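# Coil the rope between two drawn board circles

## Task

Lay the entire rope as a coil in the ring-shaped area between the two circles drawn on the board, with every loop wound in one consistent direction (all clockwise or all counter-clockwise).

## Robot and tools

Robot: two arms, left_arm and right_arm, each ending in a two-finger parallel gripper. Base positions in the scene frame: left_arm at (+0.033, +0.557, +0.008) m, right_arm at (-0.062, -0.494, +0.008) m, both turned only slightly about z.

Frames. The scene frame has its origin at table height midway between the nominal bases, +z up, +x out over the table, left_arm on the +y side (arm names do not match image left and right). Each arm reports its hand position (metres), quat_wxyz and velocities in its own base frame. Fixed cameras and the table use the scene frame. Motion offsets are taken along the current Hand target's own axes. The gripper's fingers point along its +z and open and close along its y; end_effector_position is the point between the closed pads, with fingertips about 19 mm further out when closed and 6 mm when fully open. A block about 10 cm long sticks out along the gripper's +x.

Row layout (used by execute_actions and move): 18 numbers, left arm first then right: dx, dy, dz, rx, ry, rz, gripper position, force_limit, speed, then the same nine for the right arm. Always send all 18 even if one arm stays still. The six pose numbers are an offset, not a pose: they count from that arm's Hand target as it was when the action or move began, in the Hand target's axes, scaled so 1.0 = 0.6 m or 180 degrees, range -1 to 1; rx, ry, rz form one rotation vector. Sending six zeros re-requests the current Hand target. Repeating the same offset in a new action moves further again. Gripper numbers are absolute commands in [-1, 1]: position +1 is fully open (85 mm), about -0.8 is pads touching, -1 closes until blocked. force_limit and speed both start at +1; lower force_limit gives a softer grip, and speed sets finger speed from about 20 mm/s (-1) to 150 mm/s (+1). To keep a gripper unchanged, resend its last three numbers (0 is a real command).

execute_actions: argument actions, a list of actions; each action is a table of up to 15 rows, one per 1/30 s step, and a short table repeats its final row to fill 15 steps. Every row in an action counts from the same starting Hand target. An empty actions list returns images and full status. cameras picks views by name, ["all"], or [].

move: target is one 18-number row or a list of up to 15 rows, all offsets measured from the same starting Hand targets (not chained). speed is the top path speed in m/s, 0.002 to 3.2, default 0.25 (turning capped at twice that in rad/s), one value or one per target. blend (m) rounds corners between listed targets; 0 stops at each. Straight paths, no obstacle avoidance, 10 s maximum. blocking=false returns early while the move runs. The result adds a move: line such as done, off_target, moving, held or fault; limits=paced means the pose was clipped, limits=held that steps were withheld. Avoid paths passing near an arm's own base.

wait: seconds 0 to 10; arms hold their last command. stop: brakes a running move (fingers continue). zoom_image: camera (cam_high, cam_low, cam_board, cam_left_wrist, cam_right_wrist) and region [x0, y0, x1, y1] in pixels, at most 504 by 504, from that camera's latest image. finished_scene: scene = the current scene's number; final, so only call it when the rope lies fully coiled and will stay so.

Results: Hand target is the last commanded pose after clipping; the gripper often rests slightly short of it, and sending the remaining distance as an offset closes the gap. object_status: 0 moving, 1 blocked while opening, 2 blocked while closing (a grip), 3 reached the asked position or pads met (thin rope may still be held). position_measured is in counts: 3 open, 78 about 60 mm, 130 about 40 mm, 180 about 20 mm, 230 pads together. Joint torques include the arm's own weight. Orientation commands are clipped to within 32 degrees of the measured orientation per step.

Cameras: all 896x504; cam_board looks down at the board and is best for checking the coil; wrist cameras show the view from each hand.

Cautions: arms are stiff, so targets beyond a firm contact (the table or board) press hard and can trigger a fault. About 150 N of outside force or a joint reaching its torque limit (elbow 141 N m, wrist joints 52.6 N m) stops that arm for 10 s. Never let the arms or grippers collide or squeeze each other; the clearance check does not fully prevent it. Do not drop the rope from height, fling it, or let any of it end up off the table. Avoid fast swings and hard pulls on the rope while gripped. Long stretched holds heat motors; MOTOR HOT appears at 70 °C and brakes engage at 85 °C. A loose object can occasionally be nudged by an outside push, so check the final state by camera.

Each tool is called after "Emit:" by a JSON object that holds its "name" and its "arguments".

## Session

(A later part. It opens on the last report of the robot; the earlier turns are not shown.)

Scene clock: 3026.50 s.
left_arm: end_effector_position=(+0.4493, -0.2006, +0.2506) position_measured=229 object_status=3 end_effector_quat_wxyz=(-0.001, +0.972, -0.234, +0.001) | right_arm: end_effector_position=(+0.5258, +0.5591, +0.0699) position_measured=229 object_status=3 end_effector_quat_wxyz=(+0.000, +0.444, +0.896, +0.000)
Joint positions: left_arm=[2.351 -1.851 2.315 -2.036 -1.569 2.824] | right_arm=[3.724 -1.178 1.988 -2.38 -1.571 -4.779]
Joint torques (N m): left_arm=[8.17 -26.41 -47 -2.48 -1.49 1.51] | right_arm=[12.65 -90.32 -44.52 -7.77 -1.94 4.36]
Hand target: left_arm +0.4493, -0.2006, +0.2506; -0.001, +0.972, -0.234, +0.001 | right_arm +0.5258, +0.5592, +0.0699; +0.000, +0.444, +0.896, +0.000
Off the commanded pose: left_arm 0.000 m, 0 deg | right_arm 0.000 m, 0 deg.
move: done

Emit:
{"name": "move", "arguments": {"target": [[0,0,0,0,0,0,-0.8,-1,-1,0,0,0.0882,0,0,0,-0.8,-1,-1],[0,0,0,0,0,0,-0.8,-1,-1,-0.0423,0,0.0882,0,0,0,-0.8,-1,-1],[0,0,0,0,0,0,-0.8,-1,-1,0,0,0.0882,0,0,0,-0.8,-1,-1]], "speed": [0.06,0.02,0.05], "blend": [0,0,0], "cameras": ["cam_board"]}}

Emit:
{"name": "zoom_image", "arguments": {"camera": "cam_board", "region": [370, 170, 540, 310]}}

Emit:
{"name": "zoom_image", "arguments": {"camera": "cam_board", "region": [440, 165, 540, 265]}}

Scene clock: 3042.90 s.
left_arm: end_effector_position=(+0.4493, -0.2006, +0.2506) position_measured=229 object_status=3 end_effector_quat_wxyz=(-0.001, +0.972, -0.234, +0.001) | right_arm: end_effector_position=(+0.5259, +0.5590, +0.0169) position_measured=229 object_status=3 end_effector_quat_wxyz=(+0.000, +0.444, +0.896, +0.000)
Joint positions: left_arm=[2.351 -1.851 2.315 -2.036 -1.569 2.824] | right_arm=[3.724 -1.107 2.01 -2.473 -1.572 -4.779]
Joint torques (N m): left_arm=[7.31 -25.68 -46.7 -2.22 -1.68 1.34] | right_arm=[10.76 -91.29 -40.99 -2.06 2.45 3.93]
Hand target: left_arm +0.4493, -0.2006, +0.2506; -0.001, +0.972, -0.234, +0.001 | right_arm +0.5258, +0.5592, +0.0169; +0.000, +0.444, +0.896, +0.000
Off the commanded pose: left_arm 0.000 m, 0 deg | right_arm 0.000 m, 0 deg.
move: done
Images, in order (width x height): cam_board 896x504.

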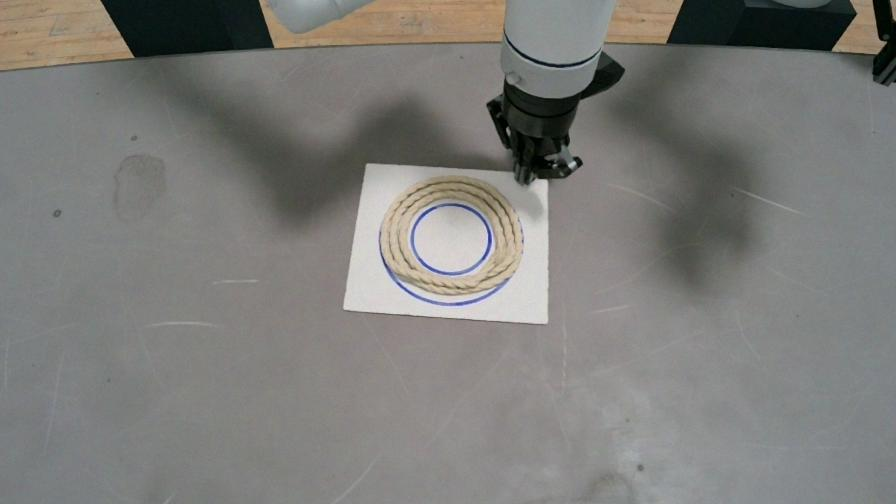

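Scaled by 2.965.

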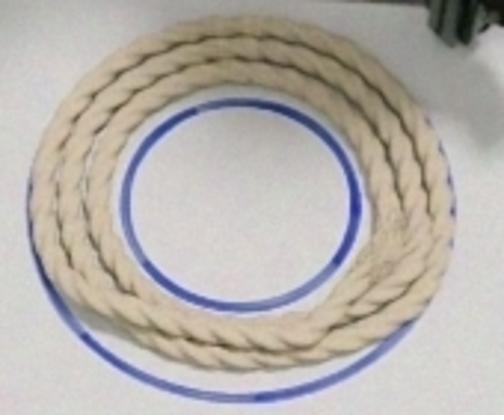

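Scaled by 5.040.

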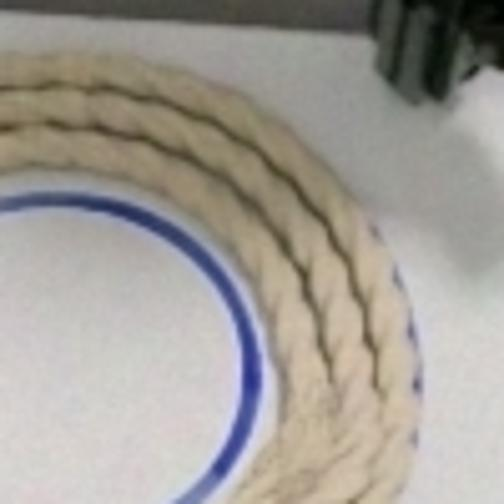

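Emit:
{"name": "move", "arguments": {"target": [[0,0,0,0,0,0,-0.8,-1,-1,-0.01618,0.08092,0,0,0,0.1328,-0.8,-1,-1],[0,0,0,0,0,0,-0.8,-1,-1,-0.05587,0.06345,0,0,0,0.1328,-0.8,-1,-1],[0,0,0,0,0,0,-0.8,-1,-1,-0.01618,0.08092,0,0,0,0.1328,-0.8,-1,-1],[0,0,0,0,0,0,-0.8,-1,-1,-0.06542,0.14777,0,0,0,0.2717,-0.8,-1,-1],[0,0,0,0,0,0,-0.8,-1,-1,-0.09397,0.1151,0,0,0,0.2717,-0.8,-1,-1],[0,0,0,0,0,0,-0.8,-1,-1,-0.06542,0.14777,0,0,0,0.2717,-0.8,-1,-1]], "speed": [0.2,0.025,0.06,0.2,0.025,0.06], "blend": [0,0,0.005,0,0,0], "cameras": ["cam_board", "cam_high"]}}

Emit:
{"name": "zoom_image", "arguments": {"camera": "cam_board", "region": [370, 170, 540, 310]}}

Emit:
{"name": "zoom_image", "arguments": {"camera": "cam_high", "region": [330, 265, 430, 365]}}

Scene clock: 3077.70 s.
left_arm: end_effector_position=(+0.4493, -0.2006, +0.2506) position_measured=229 object_status=3 end_effector_quat_wxyz=(-0.001, +0.972, -0.234, +0.001) | right_arm: end_effector_position=(+0.6201, +0.5814, +0.0169) position_measured=229 object_status=3 end_effector_quat_wxyz=(+0.000, +0.775, +0.632, +0.000)
Joint positions: left_arm=[2.351 -1.851 2.315 -2.036 -1.569 2.824] | right_arm=[3.685 -1.011 1.837 -2.396 -1.572 -3.966]
Joint torques (N m): left_arm=[6.29 -24.77 -46.09 -2.13 -1.57 1.47] | right_arm=[8.17 -108.75 -43.34 -2.27 3.03 3.82]
Hand target: left_arm +0.4493, -0.2006, +0.2506; -0.001, +0.972, -0.234, +0.001 | right_arm +0.6201, +0.5816, +0.0169; +0.000, +0.775, +0.632, +0.000
Off the commanded pose: left_arm 0.000 m, 0 deg | right_arm 0.000 m, 0 deg.
move: done
Images, in order (width x height): cam_high 896x504, cam_board 896x504.

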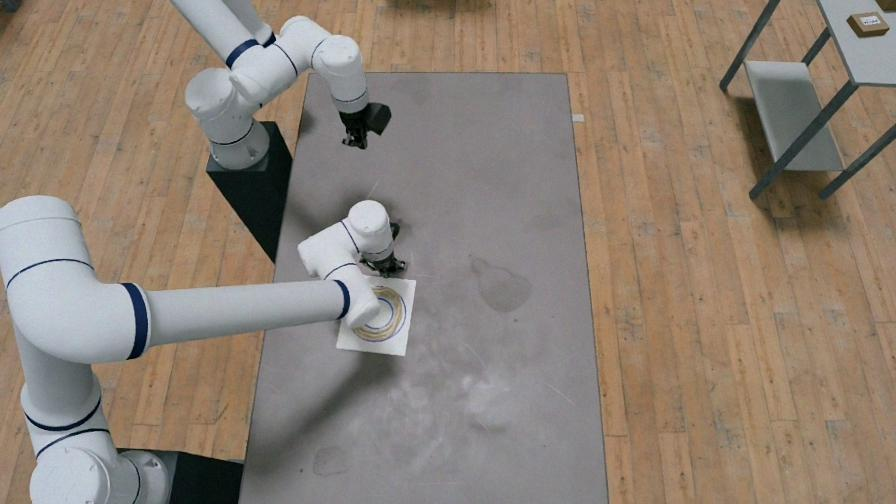

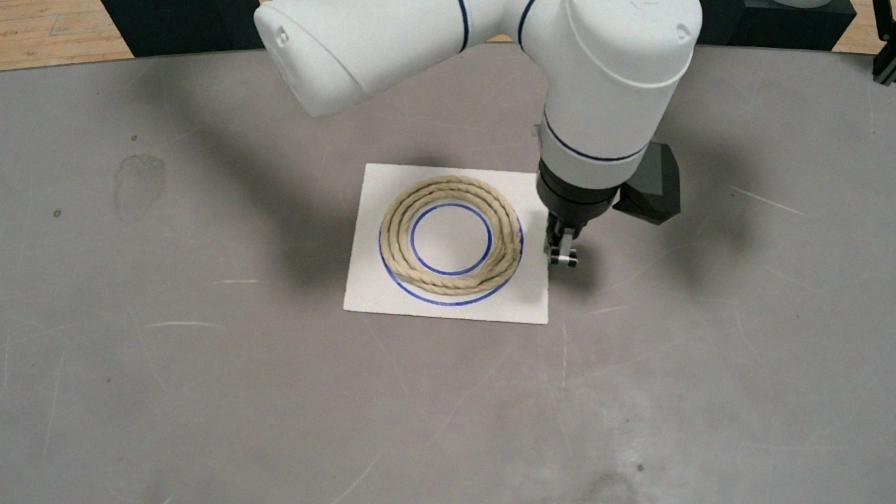

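Scaled by 2.965.

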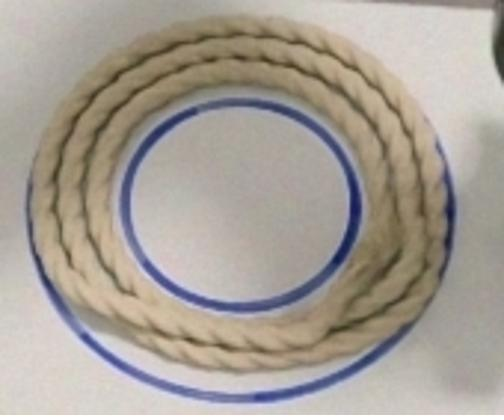

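Scaled by 5.040.

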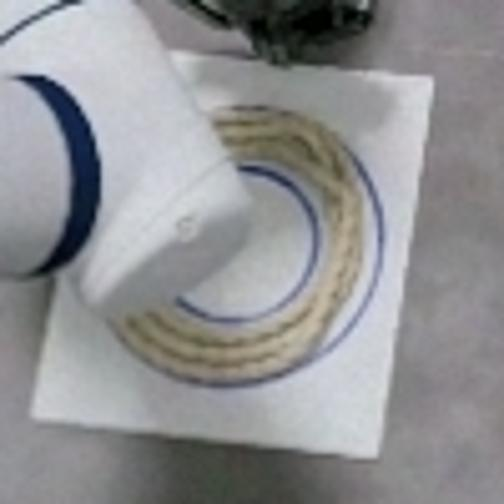

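Emit:
{"name": "move", "arguments": {"target": [[0,0,0,0,0,0,-0.8,-1,-1,-0.03412,-0.12315,0,0,0,0.04,-0.8,-1,-1],[0,0,0,0,0,0,-0.8,-1,-1,-0.14177,-0.18663,0,0,0,0.0833,-0.8,-1,-1],[0,0,0,0,0,0,-0.8,-1,-1,-0.15292,-0.14488,0,0,0,0.0833,-0.8,-1,-1],[0,0,0,0,0,0,-0.8,-1,-1,-0.14177,-0.18663,0,0,0,0.0833,-0.8,-1,-1],[0,0,0,0,0,0,-0.8,-1,-1,-0.2254,-0.1904,0,0,0,-0.0556,-0.8,-1,-1],[0,0,0,0,0,0,-0.8,-1,-1,-0.21782,-0.14772,0,0,0,-0.0556,-0.8,-1,-1],[0,0,0,0,0,0,-0.8,-1,-1,-0.2254,-0.1904,0,0,0,-0.0556,-0.8,-1,-1]], "speed": [0.2,0.2,0.025,0.06,0.2,0.025,0.06], "blend": [0.005,0,0,0.005,0,0,0], "cameras": ["cam_board"]}}

Emit:
{"name": "zoom_image", "arguments": {"camera": "cam_board", "region": [370, 170, 540, 310]}}

Scene clock: 3116.50 s.
left_arm: end_effector_position=(+0.4493, -0.2006, +0.2506) position_measured=229 object_status=3 end_effector_quat_wxyz=(-0.001, +0.972, -0.234, +0.001) | right_arm: end_effector_position=(+0.4811, +0.4722, +0.0170) position_measured=229 object_status=3 end_effector_quat_wxyz=(+0.000, +0.717, +0.697, +0.000)
Joint positions: left_arm=[2.351 -1.851 2.315 -2.036 -1.569 2.824] | right_arm=[3.652 -1.214 2.195 -2.551 -1.572 -4.173]
Joint torques (N m): left_arm=[7.06 -25.18 -46.84 -2.39 -1.52 1.21] | right_arm=[11.65 -121.24 -17.41 -7.76 3.25 4.02]
Hand target: left_arm +0.4493, -0.2006, +0.2506; -0.001, +0.972, -0.234, +0.001 | right_arm +0.4809, +0.4722, +0.0170; +0.000, +0.717, +0.697, +0.000
Off the commanded pose: left_arm 0.000 m, 0 deg | right_arm 0.000 m, 0 deg.
move: done
Images, in order (width x height): cam_board 896x504.

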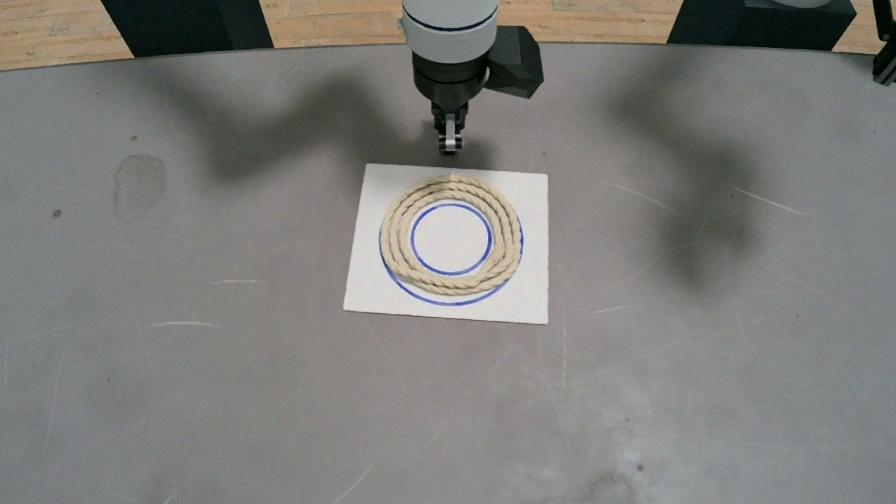

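Scaled by 2.965.

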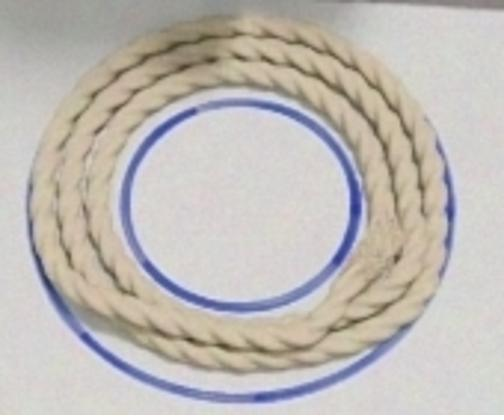

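Emit:
{"name": "move", "arguments": {"target": [[0,0,0,0,0,0,-0.8,-1,-1,-0.08168,0.0183,0,0,0,-0.1389,-0.8,-1,-1],[0,0,0,0,0,0,-0.8,-1,-1,-0.06325,0.05763,0,0,0,-0.1389,-0.8,-1,-1],[0,0,0,0,0,0,-0.8,-1,-1,-0.08168,0.0183,0,0,0,-0.1389,-0.8,-1,-1],[0,0,0,0,0,0,-0.8,-1,-1,-0.14795,0.06932,0,0,0,-0.2778,-0.8,-1,-1],[0,0,0,0,0,0,-0.8,-1,-1,-0.11483,0.09708,0,0,0,-0.2778,-0.8,-1,-1],[0,0,0,0,0,0,-0.8,-1,-1,-0.14795,0.06932,0,0,0,-0.2778,-0.8,-1,-1]], "speed": [0.2,0.025,0.06,0.2,0.025,0.06], "blend": [0,0,0.005,0,0,0], "cameras": ["cam_board"]}}

Emit:
{"name": "zoom_image", "arguments": {"camera": "cam_board", "region": [370, 170, 540, 310]}}

Scene clock: 3142.00 s.
left_arm: end_effector_position=(+0.4493, -0.2006, +0.2506) position_measured=229 object_status=3 end_effector_quat_wxyz=(-0.001, +0.972, -0.234, +0.001) | right_arm: end_effector_position=(+0.5200, +0.3824, +0.0171) position_measured=229 object_status=3 end_effector_quat_wxyz=(+0.000, +0.356, +0.935, +0.000)
Joint positions: left_arm=[2.351 -1.851 2.315 -2.036 -1.569 2.824] | right_arm=[3.497 -1.247 2.25 -2.573 -1.572 -5.2]
Joint torques (N m): left_arm=[6.13 -24.94 -46.94 -2.16 -1.53 1.36] | right_arm=[-8.1 -118.88 -16.27 -7.26 -1.41 -2.27]
Hand target: left_arm +0.4493, -0.2006, +0.2506; -0.001, +0.972, -0.234, +0.001 | right_arm +0.5199, +0.3823, +0.0171; +0.000, +0.356, +0.935, +0.000
Off the commanded pose: left_arm 0.000 m, 0 deg | right_arm 0.000 m, 0 deg.
move: done
Images, in order (width x height): cam_board 896x504.

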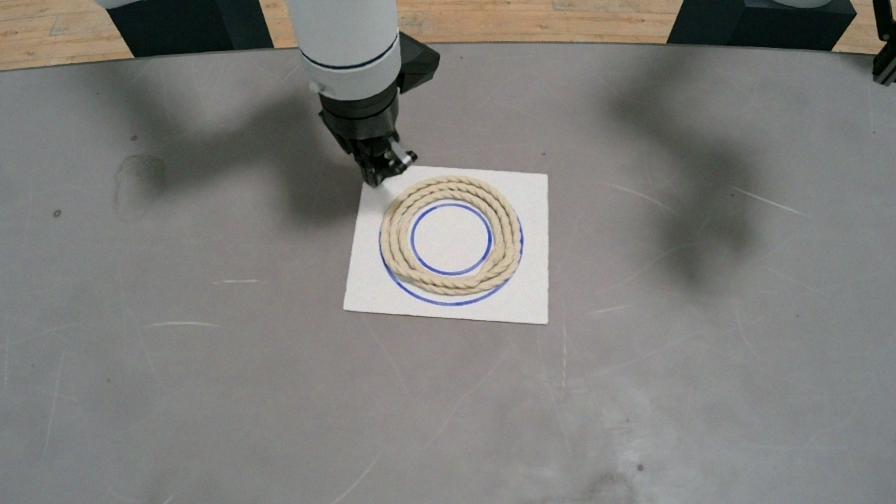

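Scaled by 2.965.

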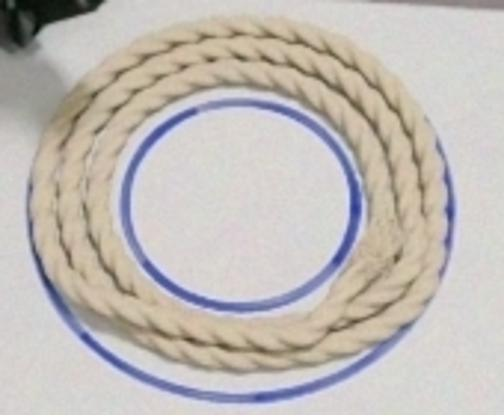

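Emit:
{"name": "move", "arguments": {"target": [[0,0,0,0,0,0,-0.8,-1,-1,-0.08195,0.01815,0,0,0,-0.1389,-0.8,-1,-1],[0,0,0,0,0,0,-0.8,-1,-1,-0.06352,0.05749,0,0,0,-0.1389,-0.8,-1,-1],[0,0,0,0,0,0,-0.8,-1,-1,-0.08195,0.01815,0,0,0,-0.1389,-0.8,-1,-1],[0,0,0,0,0,0,-0.8,-1,-1,-0.08317,0.05868,-0.3715,0,0,0.3611,-0.8,-1,-1]], "speed": [0.2,0.025,0.06,0.22], "blend": [0,0,0,0]}}

Emit:
{"name": "move", "arguments": {"target": [0,0,0,0,0,0,-0.8,-1,-1,0,0,0,0,0.1056,0,-0.8,-1,-1], "speed": 0.15, "cameras": ["cam_right_wrist", "cam_board", "cam_high"]}}

Emit:
{"name": "zoom_image", "arguments": {"camera": "cam_board", "region": [370, 170, 540, 310]}}

Emit:
{"name": "zoom_image", "arguments": {"camera": "cam_right_wrist", "region": [320, 30, 580, 290]}}

Emit:
{"name": "zoom_image", "arguments": {"camera": "cam_high", "region": [330, 265, 430, 365]}}

Scene clock: 3181.47 s.
left_arm: end_effector_position=(+0.4493, -0.2006, +0.2506) position_measured=229 object_status=3 end_effector_quat_wxyz=(-0.001, +0.972, -0.234, +0.001) | right_arm: end_effector_position=(+0.5806, +0.3756, +0.2400) position_measured=229 object_status=3 end_effector_quat_wxyz=(+0.000, +0.802, +0.597, +0.000)
Joint positions: left_arm=[2.351 -1.851 2.315 -2.036 -1.569 2.824] | right_arm=[3.457 -1.478 2.005 -2.098 -1.572 -4.107]
Joint torques (N m): left_arm=[5.66 -23.3 -46.95 -2.45 -1.76 1.1] | right_arm=[7.96 -111.01 -50.38 -1.84 -2.22 4.13]
Hand target: left_arm +0.4493, -0.2006, +0.2506; -0.001, +0.972, -0.234, +0.001 | right_arm +0.5806, +0.3756, +0.2400; +0.000, +0.802, +0.597, +0.000
Off the commanded pose: left_arm 0.000 m, 0 deg | right_arm 0.000 m, 0 deg.
move: done

Scene clock: 3183.10 s.
left_arm: end_effector_position=(+0.4493, -0.2006, +0.2506) position_measured=229 object_status=3 end_effector_quat_wxyz=(-0.001, +0.972, -0.234, +0.001) | right_arm: end_effector_position=(+0.5806, +0.3756, +0.2400) position_measured=229 object_status=3 end_effector_quat_wxyz=(-0.098, +0.791, +0.589, +0.132)
Joint positions: left_arm=[2.351 -1.851 2.315 -2.036 -1.569 2.824] | right_arm=[3.335 -1.549 2.152 -2.332 -1.279 -4.205]
Joint torques (N m): left_arm=[6.65 -23.03 -46.96 -2.12 -1.57 1.01] | right_arm=[-7.62 -95.56 -28.9 -7.81 4.89 -2.5]
Hand target: left_arm +0.4493, -0.2006, +0.2506; -0.001, +0.972, -0.234, +0.001 | right_arm +0.5806, +0.3756, +0.2400; -0.098, +0.791, +0.589, +0.132
Off the commanded pose: left_arm 0.000 m, 0 deg | right_arm 0.000 m, 0 deg.
move: done
camera_calibration:
cam_right_wrist: T_world_to_cam=[[0.957977, -0.286372, -0.0164972, -0.431484], [-0.28641, -0.958107, 0.0000244051, 0.545831], [-0.015813, 0.00470158, -0.999864, 0.37284], [0, 0, 0, 1]] pos_world=[0.575579, 0.397647, 0.365658]
Images, in order (width x height): cam_high 896x504, cam_board 896x504, cam_right_wrist 896x504.

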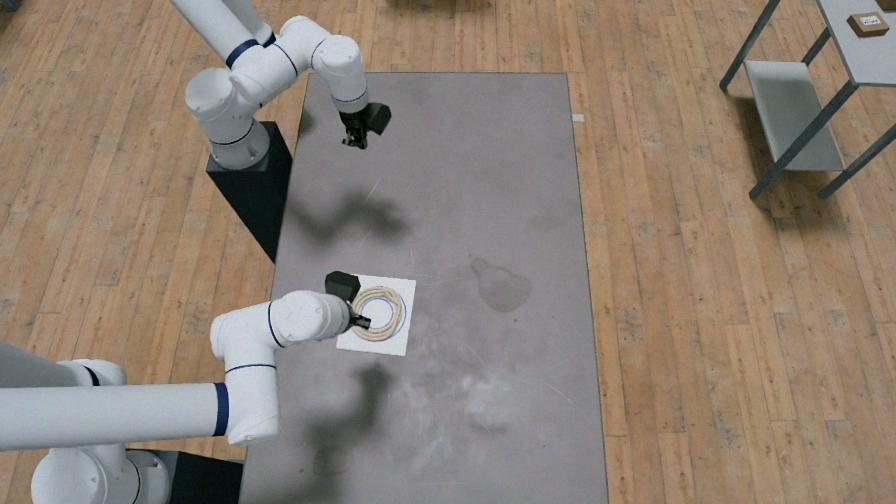

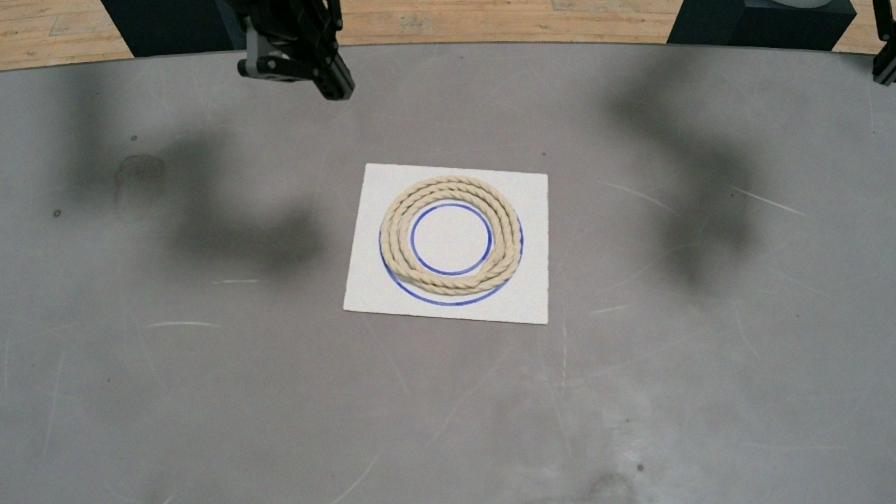

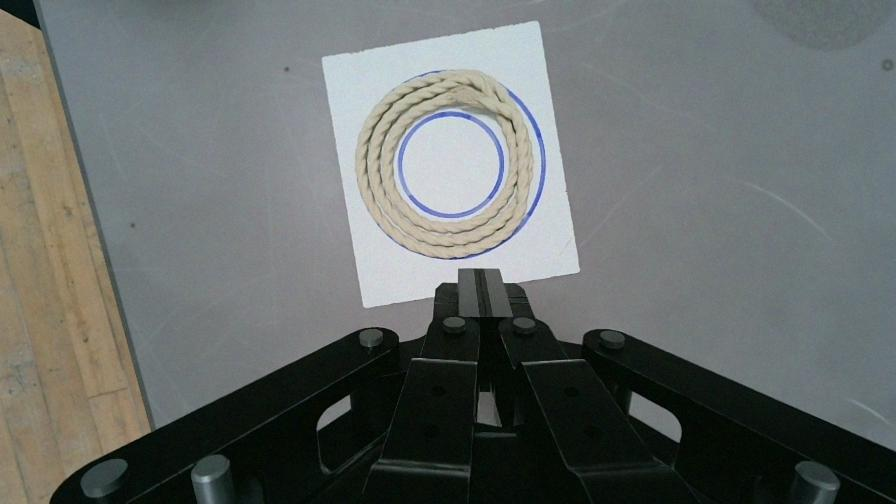

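Scaled by 2.965.

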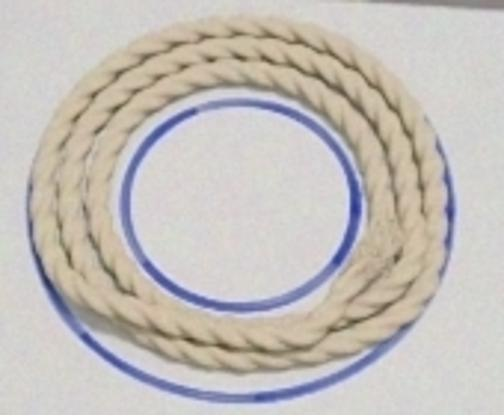

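Scaled by 1.938.

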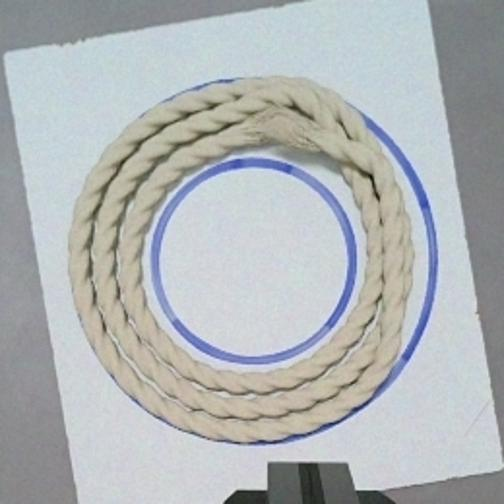

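Scaled by 5.040.

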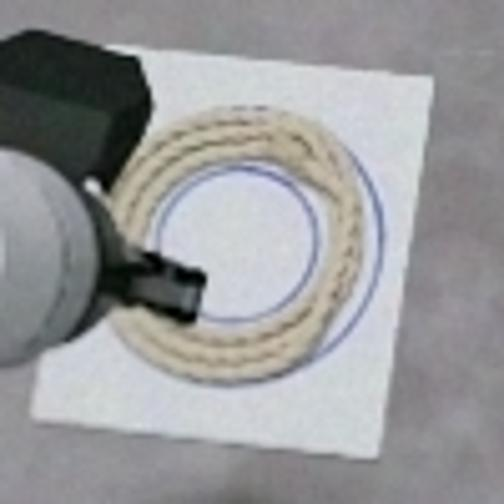

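Emit:
{"name": "zoom_image", "arguments": {"camera": "cam_right_wrist", "region": [350, 60, 450, 160]}}

Emit:
{"name": "zoom_image", "arguments": {"camera": "cam_right_wrist", "region": [350, 160, 450, 260]}}

Emit:
{"name": "zoom_image", "arguments": {"camera": "cam_right_wrist", "region": [450, 60, 550, 160]}}

Emit:
{"name": "zoom_image", "arguments": {"camera": "cam_right_wrist", "region": [450, 160, 550, 260]}}

Scaled by 5.040.

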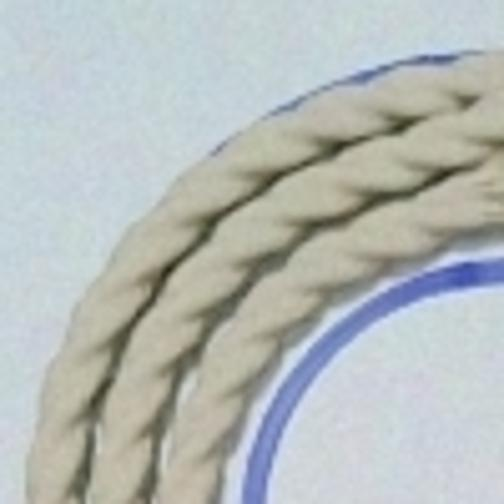

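Scaled by 5.040.

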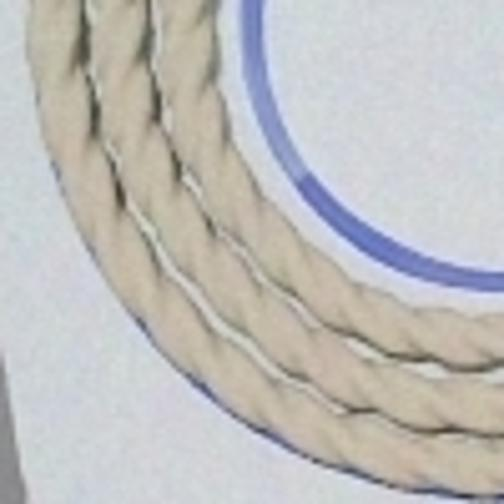

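Scaled by 5.040.

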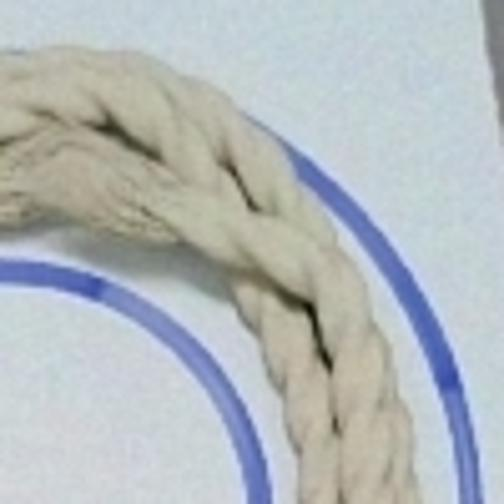

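Scaled by 5.040.

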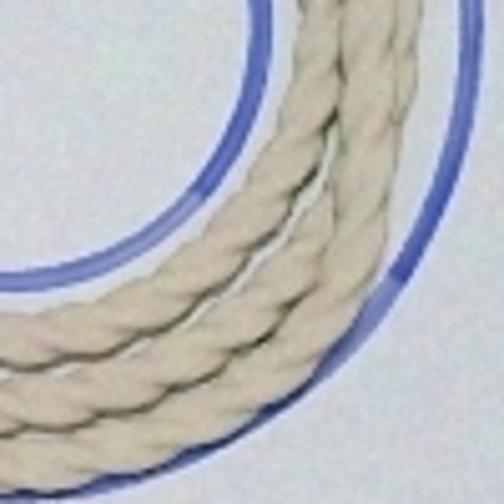

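Emit:
{"name": "move", "arguments": {"target": [0,0,0,0,0,0,-0.8,-1,-1,-0.1156,0.0479,0.2599,0,-0.1056,0,-0.8,-1,-1], "speed": 0.12}}

Scene clock: 3263.50 s.
left_arm: end_effector_position=(+0.4493, -0.2006, +0.2506) position_measured=229 object_status=3 end_effector_quat_wxyz=(-0.001, +0.972, -0.234, +0.001) | right_arm: end_effector_position=(+0.6039, +0.3531, +0.0701) position_measured=229 object_status=3 end_effector_quat_wxyz=(+0.000, +0.802, +0.597, +0.000)
Joint positions: left_arm=[2.351 -1.851 2.315 -2.036 -1.569 2.824] | right_arm=[3.414 -1.265 2.122 -2.428 -1.572 -4.149]
Joint torques (N m): left_arm=[6.88 -24.48 -46.71 -2.21 -1.52 1.03] | right_arm=[8.88 -74.22 -41.83 -7.32 -2.23 3.92]
Hand target: left_arm +0.4493, -0.2006, +0.2506; -0.001, +0.972, -0.234, +0.001 | right_arm +0.6039, +0.3531, +0.0700; +0.000, +0.802, +0.597, +0.000
Off the commanded pose: left_arm 0.000 m, 0 deg | right_arm 0.000 m, 0 deg.
move: done

Emit:
{"name": "move", "arguments": {"target": [[0,0,0,0,0,0,-0.8,-1,-1,0,0,0.0883,0,0,-0.1111,-0.8,-1,-1],[0,0,0,0,0,0,-0.8,-1,-1,0.04487,-0.01633,0.0883,0,0,-0.1111,-0.8,-1,-1],[0,0,0,0,0,0,-0.8,-1,-1,0,0,0.0883,0,0,-0.1111,-0.8,-1,-1],[0,0,0,0,0,0,-0.8,-1,-1,-0.01155,-0.06612,0.0883,0,0,0,-0.8,-1,-1],[0,0,0,0,0,0,-0.8,-1,-1,0.03675,-0.06627,0.0883,0,0,0,-0.8,-1,-1],[0,0,0,0,0,0,-0.8,-1,-1,-0.01155,-0.06612,0.0883,0,0,0,-0.8,-1,-1]], "speed": [0.12,0.025,0.06,0.2,0.025,0.06], "blend": [0,0,0.005,0,0,0], "cameras": ["cam_board"]}}

Emit:
{"name": "zoom_image", "arguments": {"camera": "cam_board", "region": [370, 170, 540, 310]}}

Scene clock: 3288.07 s.
left_arm: end_effector_position=(+0.4493, -0.2006, +0.2506) position_measured=229 object_status=3 end_effector_quat_wxyz=(-0.001, +0.972, -0.234, +0.001) | right_arm: end_effector_position=(+0.5640, +0.3579, +0.0170) position_measured=229 object_status=3 end_effector_quat_wxyz=(+0.000, +0.802, +0.597, +0.000)
Joint positions: left_arm=[2.351 -1.851 2.315 -2.036 -1.569 2.824] | right_arm=[3.439 -1.221 2.207 -2.556 -1.572 -4.125]
Joint torques (N m): left_arm=[7.23 -23.74 -46.35 -2.26 -1.76 1.01] | right_arm=[-5.77 -122.52 -18.58 -7.49 1.1 -2.39]
Hand target: left_arm +0.4493, -0.2006, +0.2506; -0.001, +0.972, -0.234, +0.001 | right_arm +0.5639, +0.3577, +0.0170; +0.000, +0.802, +0.597, +0.000
Off the commanded pose: left_arm 0.000 m, 0 deg | right_arm 0.000 m, 0 deg.
move: done
Images, in order (width x height): cam_board 896x504.

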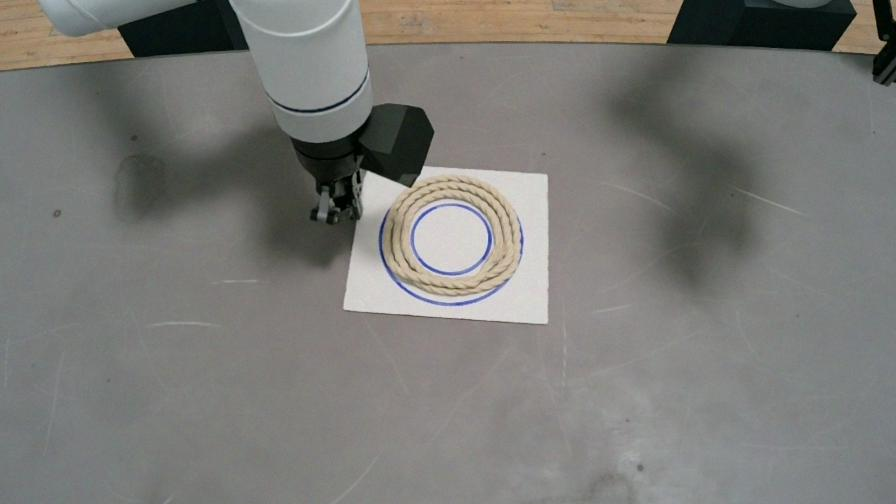

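Scaled by 2.965.

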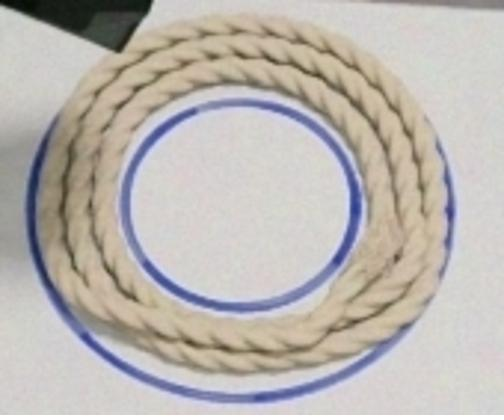

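Emit:
{"name": "move", "arguments": {"target": [[0,0,0,0,0,0,-0.8,-1,-1,0.01838,-0.08183,0,0,0,0.1389,-0.8,-1,-1],[0,0,0,0,0,0,-0.8,-1,-1,0.0584,-0.06315,0,0,0,0.1389,-0.8,-1,-1],[0,0,0,0,0,0,-0.8,-1,-1,0.01838,-0.08183,0,0,0,0.1389,-0.8,-1,-1],[0,0,0,0,0,0,-0.8,-1,-1,0.06918,-0.14828,0,0,0,0.2778,-0.8,-1,-1],[0,0,0,0,0,0,-0.8,-1,-1,0.09773,-0.11437,0,0,0,0.2778,-0.8,-1,-1],[0,0,0,0,0,0,-0.8,-1,-1,0.06918,-0.14828,0,0,0,0.2778,-0.8,-1,-1]], "speed": [0.2,0.025,0.06,0.2,0.025,0.06], "blend": [0,0,0.005,0,0,0], "cameras": ["cam_board"]}}

Emit:
{"name": "zoom_image", "arguments": {"camera": "cam_board", "region": [370, 170, 540, 310]}}

Scene clock: 3319.00 s.
left_arm: end_effector_position=(+0.4493, -0.2006, +0.2506) position_measured=229 object_status=3 end_effector_quat_wxyz=(-0.001, +0.972, -0.234, +0.001) | right_arm: end_effector_position=(+0.4907, +0.4231, +0.0170) position_measured=229 object_status=3 end_effector_quat_wxyz=(+0.000, +0.979, +0.202, +0.000)
Joint positions: left_arm=[2.351 -1.851 2.315 -2.036 -1.569 2.824] | right_arm=[3.576 -1.244 2.245 -2.571 -1.572 -3.115]
Joint torques (N m): left_arm=[7 -23.36 -46 -2.25 -1.58 1.12] | right_arm=[8.99 -119.39 -17.31 -7.33 -1.78 4.33]
Hand target: left_arm +0.4493, -0.2006, +0.2506; -0.001, +0.972, -0.234, +0.001 | right_arm +0.4906, +0.4230, +0.0170; +0.000, +0.979, +0.202, +0.000
Off the commanded pose: left_arm 0.000 m, 0 deg | right_arm 0.000 m, 0 deg.
move: done
Images, in order (width x height): cam_board 896x504.

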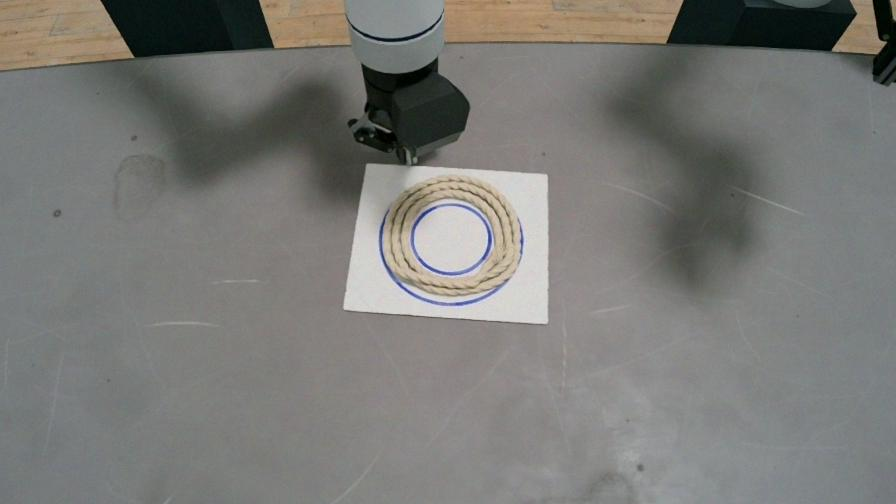

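Scaled by 2.965.

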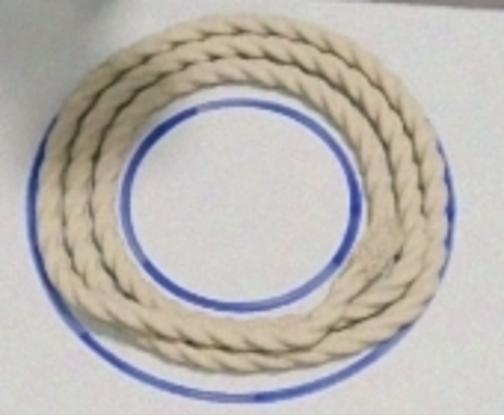

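Emit:
{"name": "move", "arguments": {"target": [[0,0,0,0,0,0,-0.8,-1,-1,0.01788,-0.08162,0,0,0,0.1389,-0.8,-1,-1],[0,0,0,0,0,0,-0.8,-1,-1,0.05795,-0.063,0,0,0,0.1389,-0.8,-1,-1],[0,0,0,0,0,0,-0.8,-1,-1,0.01788,-0.08162,0,0,0,0.1389,-0.8,-1,-1],[0,0,0,0,0,0,-0.8,-1,-1,0.06893,-0.14797,0,0,0,0.2778,-0.8,-1,-1],[0,0,0,0,0,0,-0.8,-1,-1,0.09737,-0.11423,0,0,0,0.2778,-0.8,-1,-1],[0,0,0,0,0,0,-0.8,-1,-1,0.06893,-0.14797,0,0,0,0.2778,-0.8,-1,-1]], "speed": [0.2,0.025,0.06,0.2,0.025,0.06], "blend": [0,0,0.005,0,0,0], "cameras": ["cam_board"]}}

Emit:
{"name": "zoom_image", "arguments": {"camera": "cam_board", "region": [370, 170, 540, 310]}}

Scene clock: 3340.37 s.
left_arm: end_effector_position=(+0.4493, -0.2006, +0.2506) position_measured=229 object_status=3 end_effector_quat_wxyz=(-0.001, +0.972, -0.234, +0.001) | right_arm: end_effector_position=(+0.4935, +0.5208, +0.0169) position_measured=229 object_status=3 end_effector_quat_wxyz=(+0.000, +0.973, -0.231, +0.000)
Joint positions: left_arm=[2.351 -1.851 2.315 -2.036 -1.569 2.824] | right_arm=[3.704 -1.164 2.11 -2.516 -1.572 -2.114]
Joint torques (N m): left_arm=[5.49 -23.14 -46.49 -2.37 -1.52 0.91] | right_arm=[12.25 -134.83 -19.07 -7.68 2.82 3.88]
Hand target: left_arm +0.4493, -0.2006, +0.2506; -0.001, +0.972, -0.234, +0.001 | right_arm +0.4934, +0.5209, +0.0169; +0.000, +0.973, -0.231, +0.000
Off the commanded pose: left_arm 0.000 m, 0 deg | right_arm 0.000 m, 0 deg.
move: done
Images, in order (width x height): cam_board 896x504.

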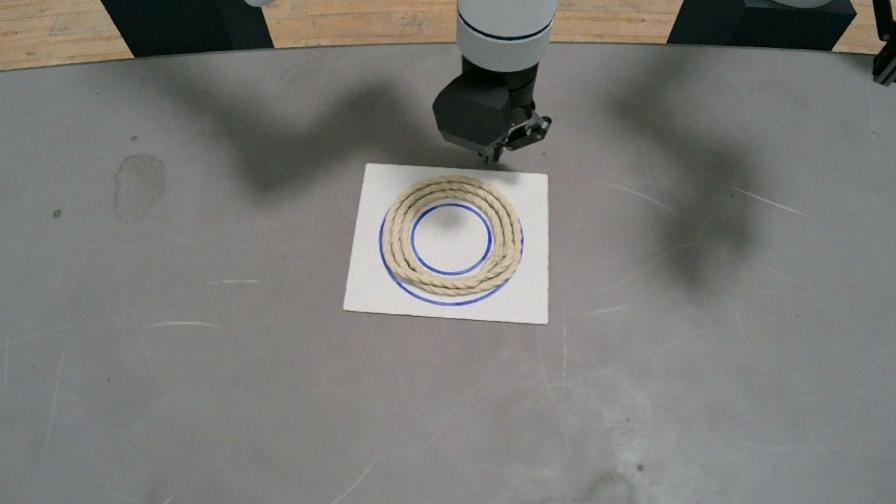

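Scaled by 2.965.

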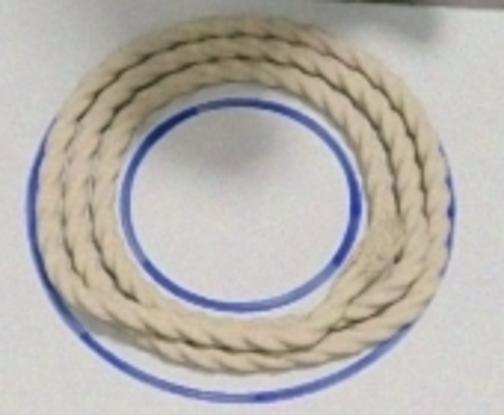

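Emit:
{"name": "move", "arguments": {"target": [[0,0,0,0,0,0,-0.8,-1,-1,0.018,-0.0817,0,0,0,0.1389,-0.8,-1,-1],[0,0,0,0,0,0,-0.8,-1,-1,0.05795,-0.06293,0,0,0,0.1389,-0.8,-1,-1],[0,0,0,0,0,0,-0.8,-1,-1,0.018,-0.0817,0,0,0,0.1389,-0.8,-1,-1],[0,0,0,0,0,0,-0.8,-1,-1,0.0429,-0.04982,-0.3718,0,0,0.1389,-0.8,-1,-1]], "speed": [0.2,0.025,0.06,0.12], "blend": [0,0,0,0]}}

Emit:
{"name": "move", "arguments": {"target": [0,0,0,0,0,0,-0.8,-1,-1,0,0,0,0,0.1056,0,-0.8,-1,-1], "speed": 0.15, "cameras": ["cam_right_wrist", "cam_board", "cam_high"]}}

Emit:
{"name": "zoom_image", "arguments": {"camera": "cam_board", "region": [370, 170, 540, 310]}}

Emit:
{"name": "zoom_image", "arguments": {"camera": "cam_right_wrist", "region": [320, 30, 580, 290]}}

Emit:
{"name": "zoom_image", "arguments": {"camera": "cam_high", "region": [330, 265, 430, 365]}}

Scene clock: 3364.67 s.
left_arm: end_effector_position=(+0.4493, -0.2006, +0.2506) position_measured=229 object_status=3 end_effector_quat_wxyz=(-0.001, +0.972, -0.234, +0.001) | right_arm: end_effector_position=(+0.5298, +0.5363, +0.2398) position_measured=229 object_status=3 end_effector_quat_wxyz=(+0.000, +0.900, -0.436, +0.000)
Joint positions: left_arm=[2.351 -1.851 2.315 -2.036 -1.569 2.824] | right_arm=[3.696 -1.38 1.891 -2.081 -1.572 -1.686]
Joint torques (N m): left_arm=[6.64 -23.17 -46.39 -2.19 -1.52 0.98] | right_arm=[-7.32 -125.27 -49.59 -1.92 -1.51 -2.61]
Hand target: left_arm +0.4493, -0.2006, +0.2506; -0.001, +0.972, -0.234, +0.001 | right_arm +0.5298, +0.5363, +0.2399; +0.000, +0.900, -0.436, +0.000
Off the commanded pose: left_arm 0.000 m, 0 deg | right_arm 0.000 m, 0 deg.
move: done

Scene clock: 3366.30 s.
left_arm: end_effector_position=(+0.4493, -0.2006, +0.2506) position_measured=229 object_status=3 end_effector_quat_wxyz=(-0.001, +0.972, -0.234, +0.001) | right_arm: end_effector_position=(+0.5298, +0.5363, +0.2399) position_measured=229 object_status=3 end_effector_quat_wxyz=(+0.072, +0.888, -0.430, +0.149)
Joint positions: left_arm=[2.351 -1.851 2.315 -2.036 -1.569 2.824] | right_arm=[3.817 -1.342 1.873 -2.099 -1.903 -1.564]
Joint torques (N m): left_arm=[5.79 -22.94 -46.85 -2.47 -1.42 0.97] | right_arm=[9.15 -81.16 -51.42 -2.26 -3.32 3.58]
Hand target: left_arm +0.4493, -0.2006, +0.2506; -0.001, +0.972, -0.234, +0.001 | right_arm +0.5298, +0.5363, +0.2399; +0.072, +0.888, -0.430, +0.149
Off the commanded pose: left_arm 0.000 m, 0 deg | right_arm 0.000 m, 0 deg.
move: done
camera_calibration:
cam_right_wrist: T_world_to_cam=[[-0.784148, -0.620371, -0.0158842, 0.765151], [-0.620427, 0.784262, -0.001713, -0.0718355], [0.0135201, 0.00851176, -0.999872, 0.353669], [0, 0, 0, 1]] pos_world=[0.550641, 0.528005, 0.365655]
Images, in order (width x height): cam_high 896x504, cam_board 896x504, cam_right_wrist 896x504.

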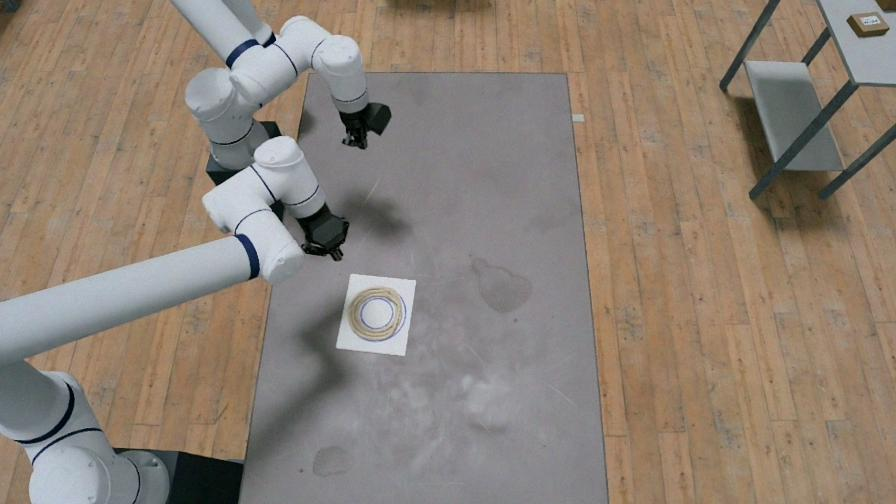

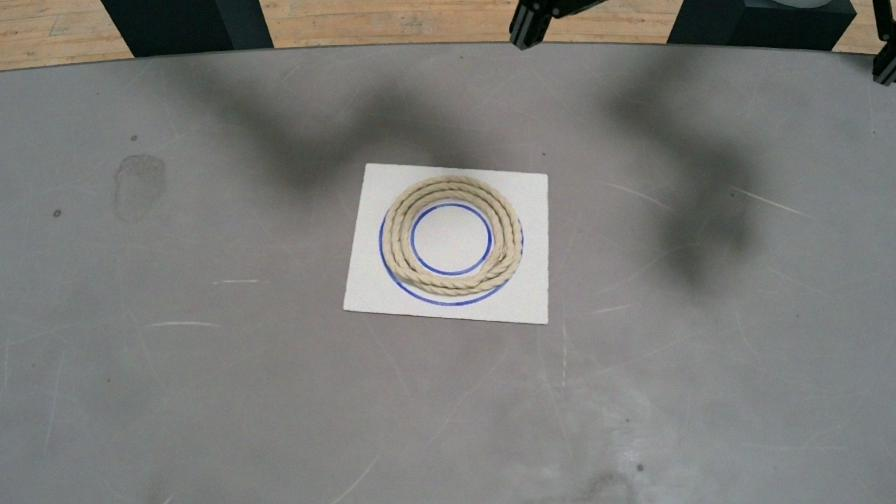

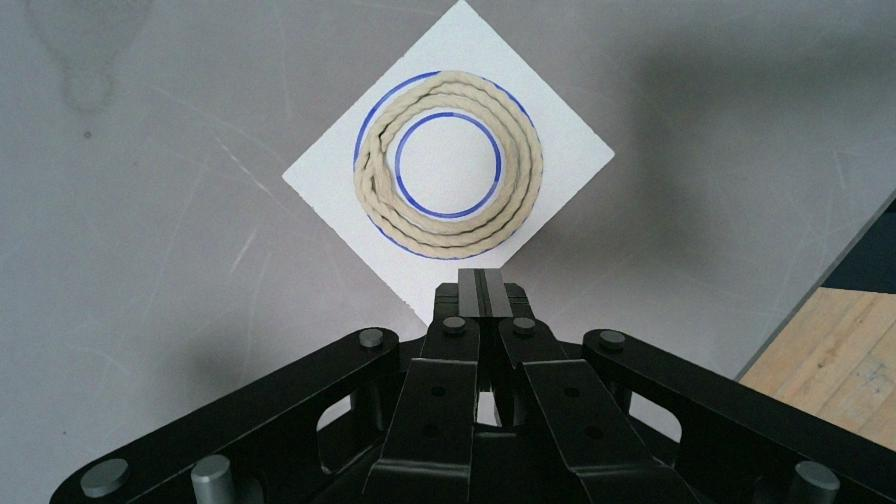

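Scaled by 2.965.

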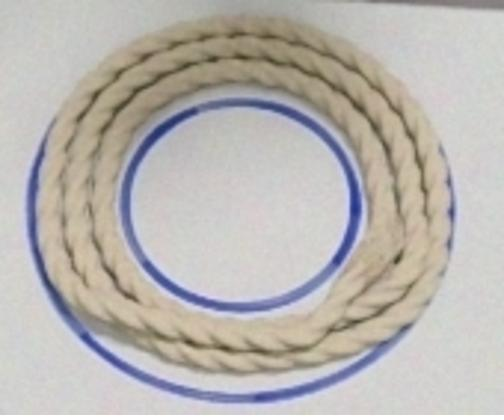

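Scaled by 1.938.

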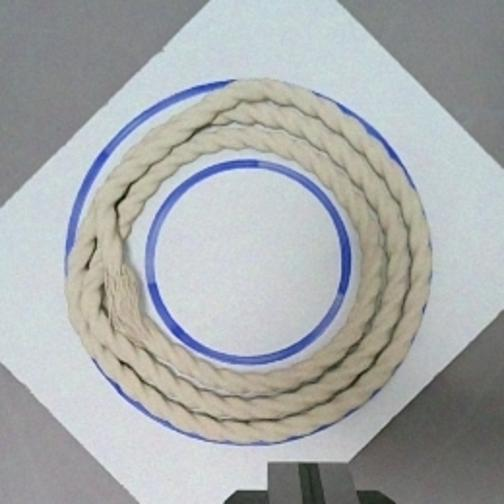

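Scaled by 5.040.

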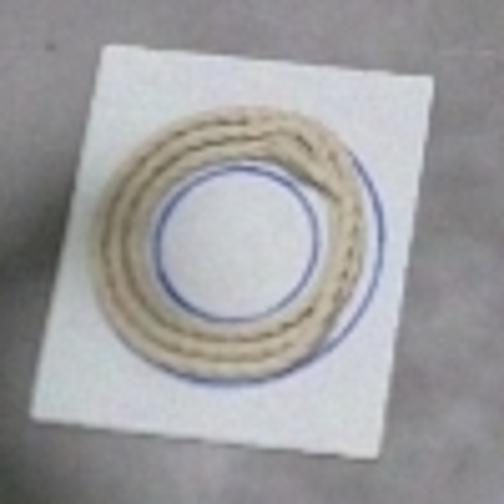

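Emit:
{"name": "zoom_image", "arguments": {"camera": "cam_right_wrist", "region": [345, 130, 445, 230]}}

Emit:
{"name": "zoom_image", "arguments": {"camera": "cam_right_wrist", "region": [370, 180, 470, 280]}}

Emit:
{"name": "zoom_image", "arguments": {"camera": "cam_right_wrist", "region": [460, 170, 560, 270]}}

Emit:
{"name": "zoom_image", "arguments": {"camera": "cam_right_wrist", "region": [460, 60, 560, 160]}}

Scaled by 5.040.

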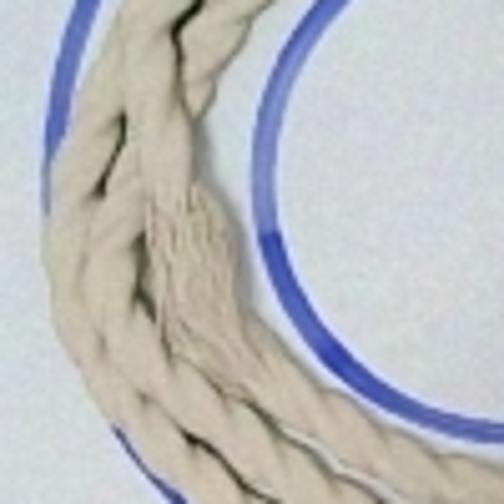

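Scaled by 5.040.

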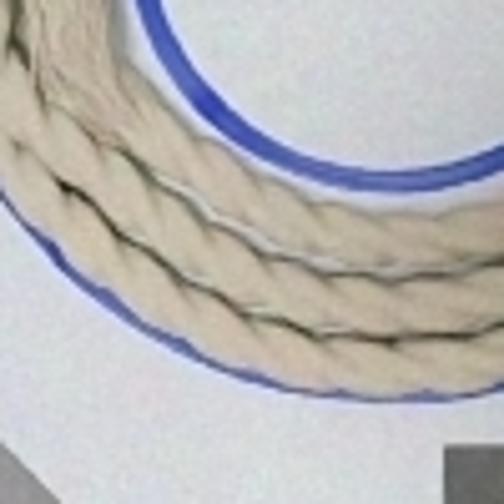

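Scaled by 5.040.

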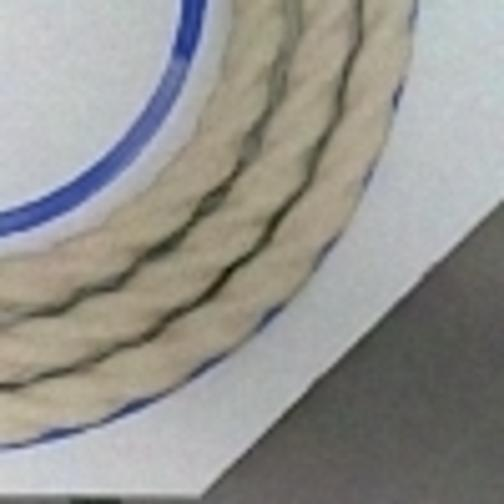

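Scaled by 5.040.

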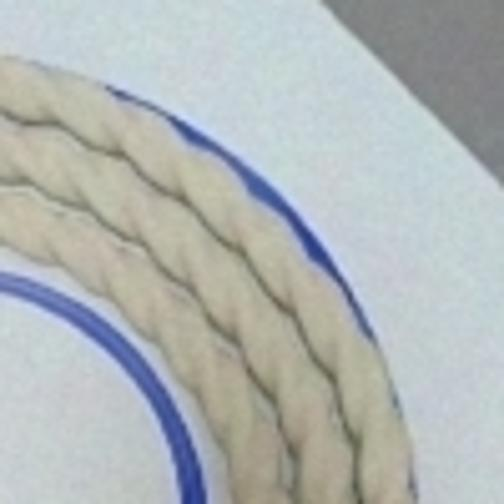

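Emit:
{"name": "finished_scene", "arguments": {"scene": 2}}

The scene is finished: the task was done.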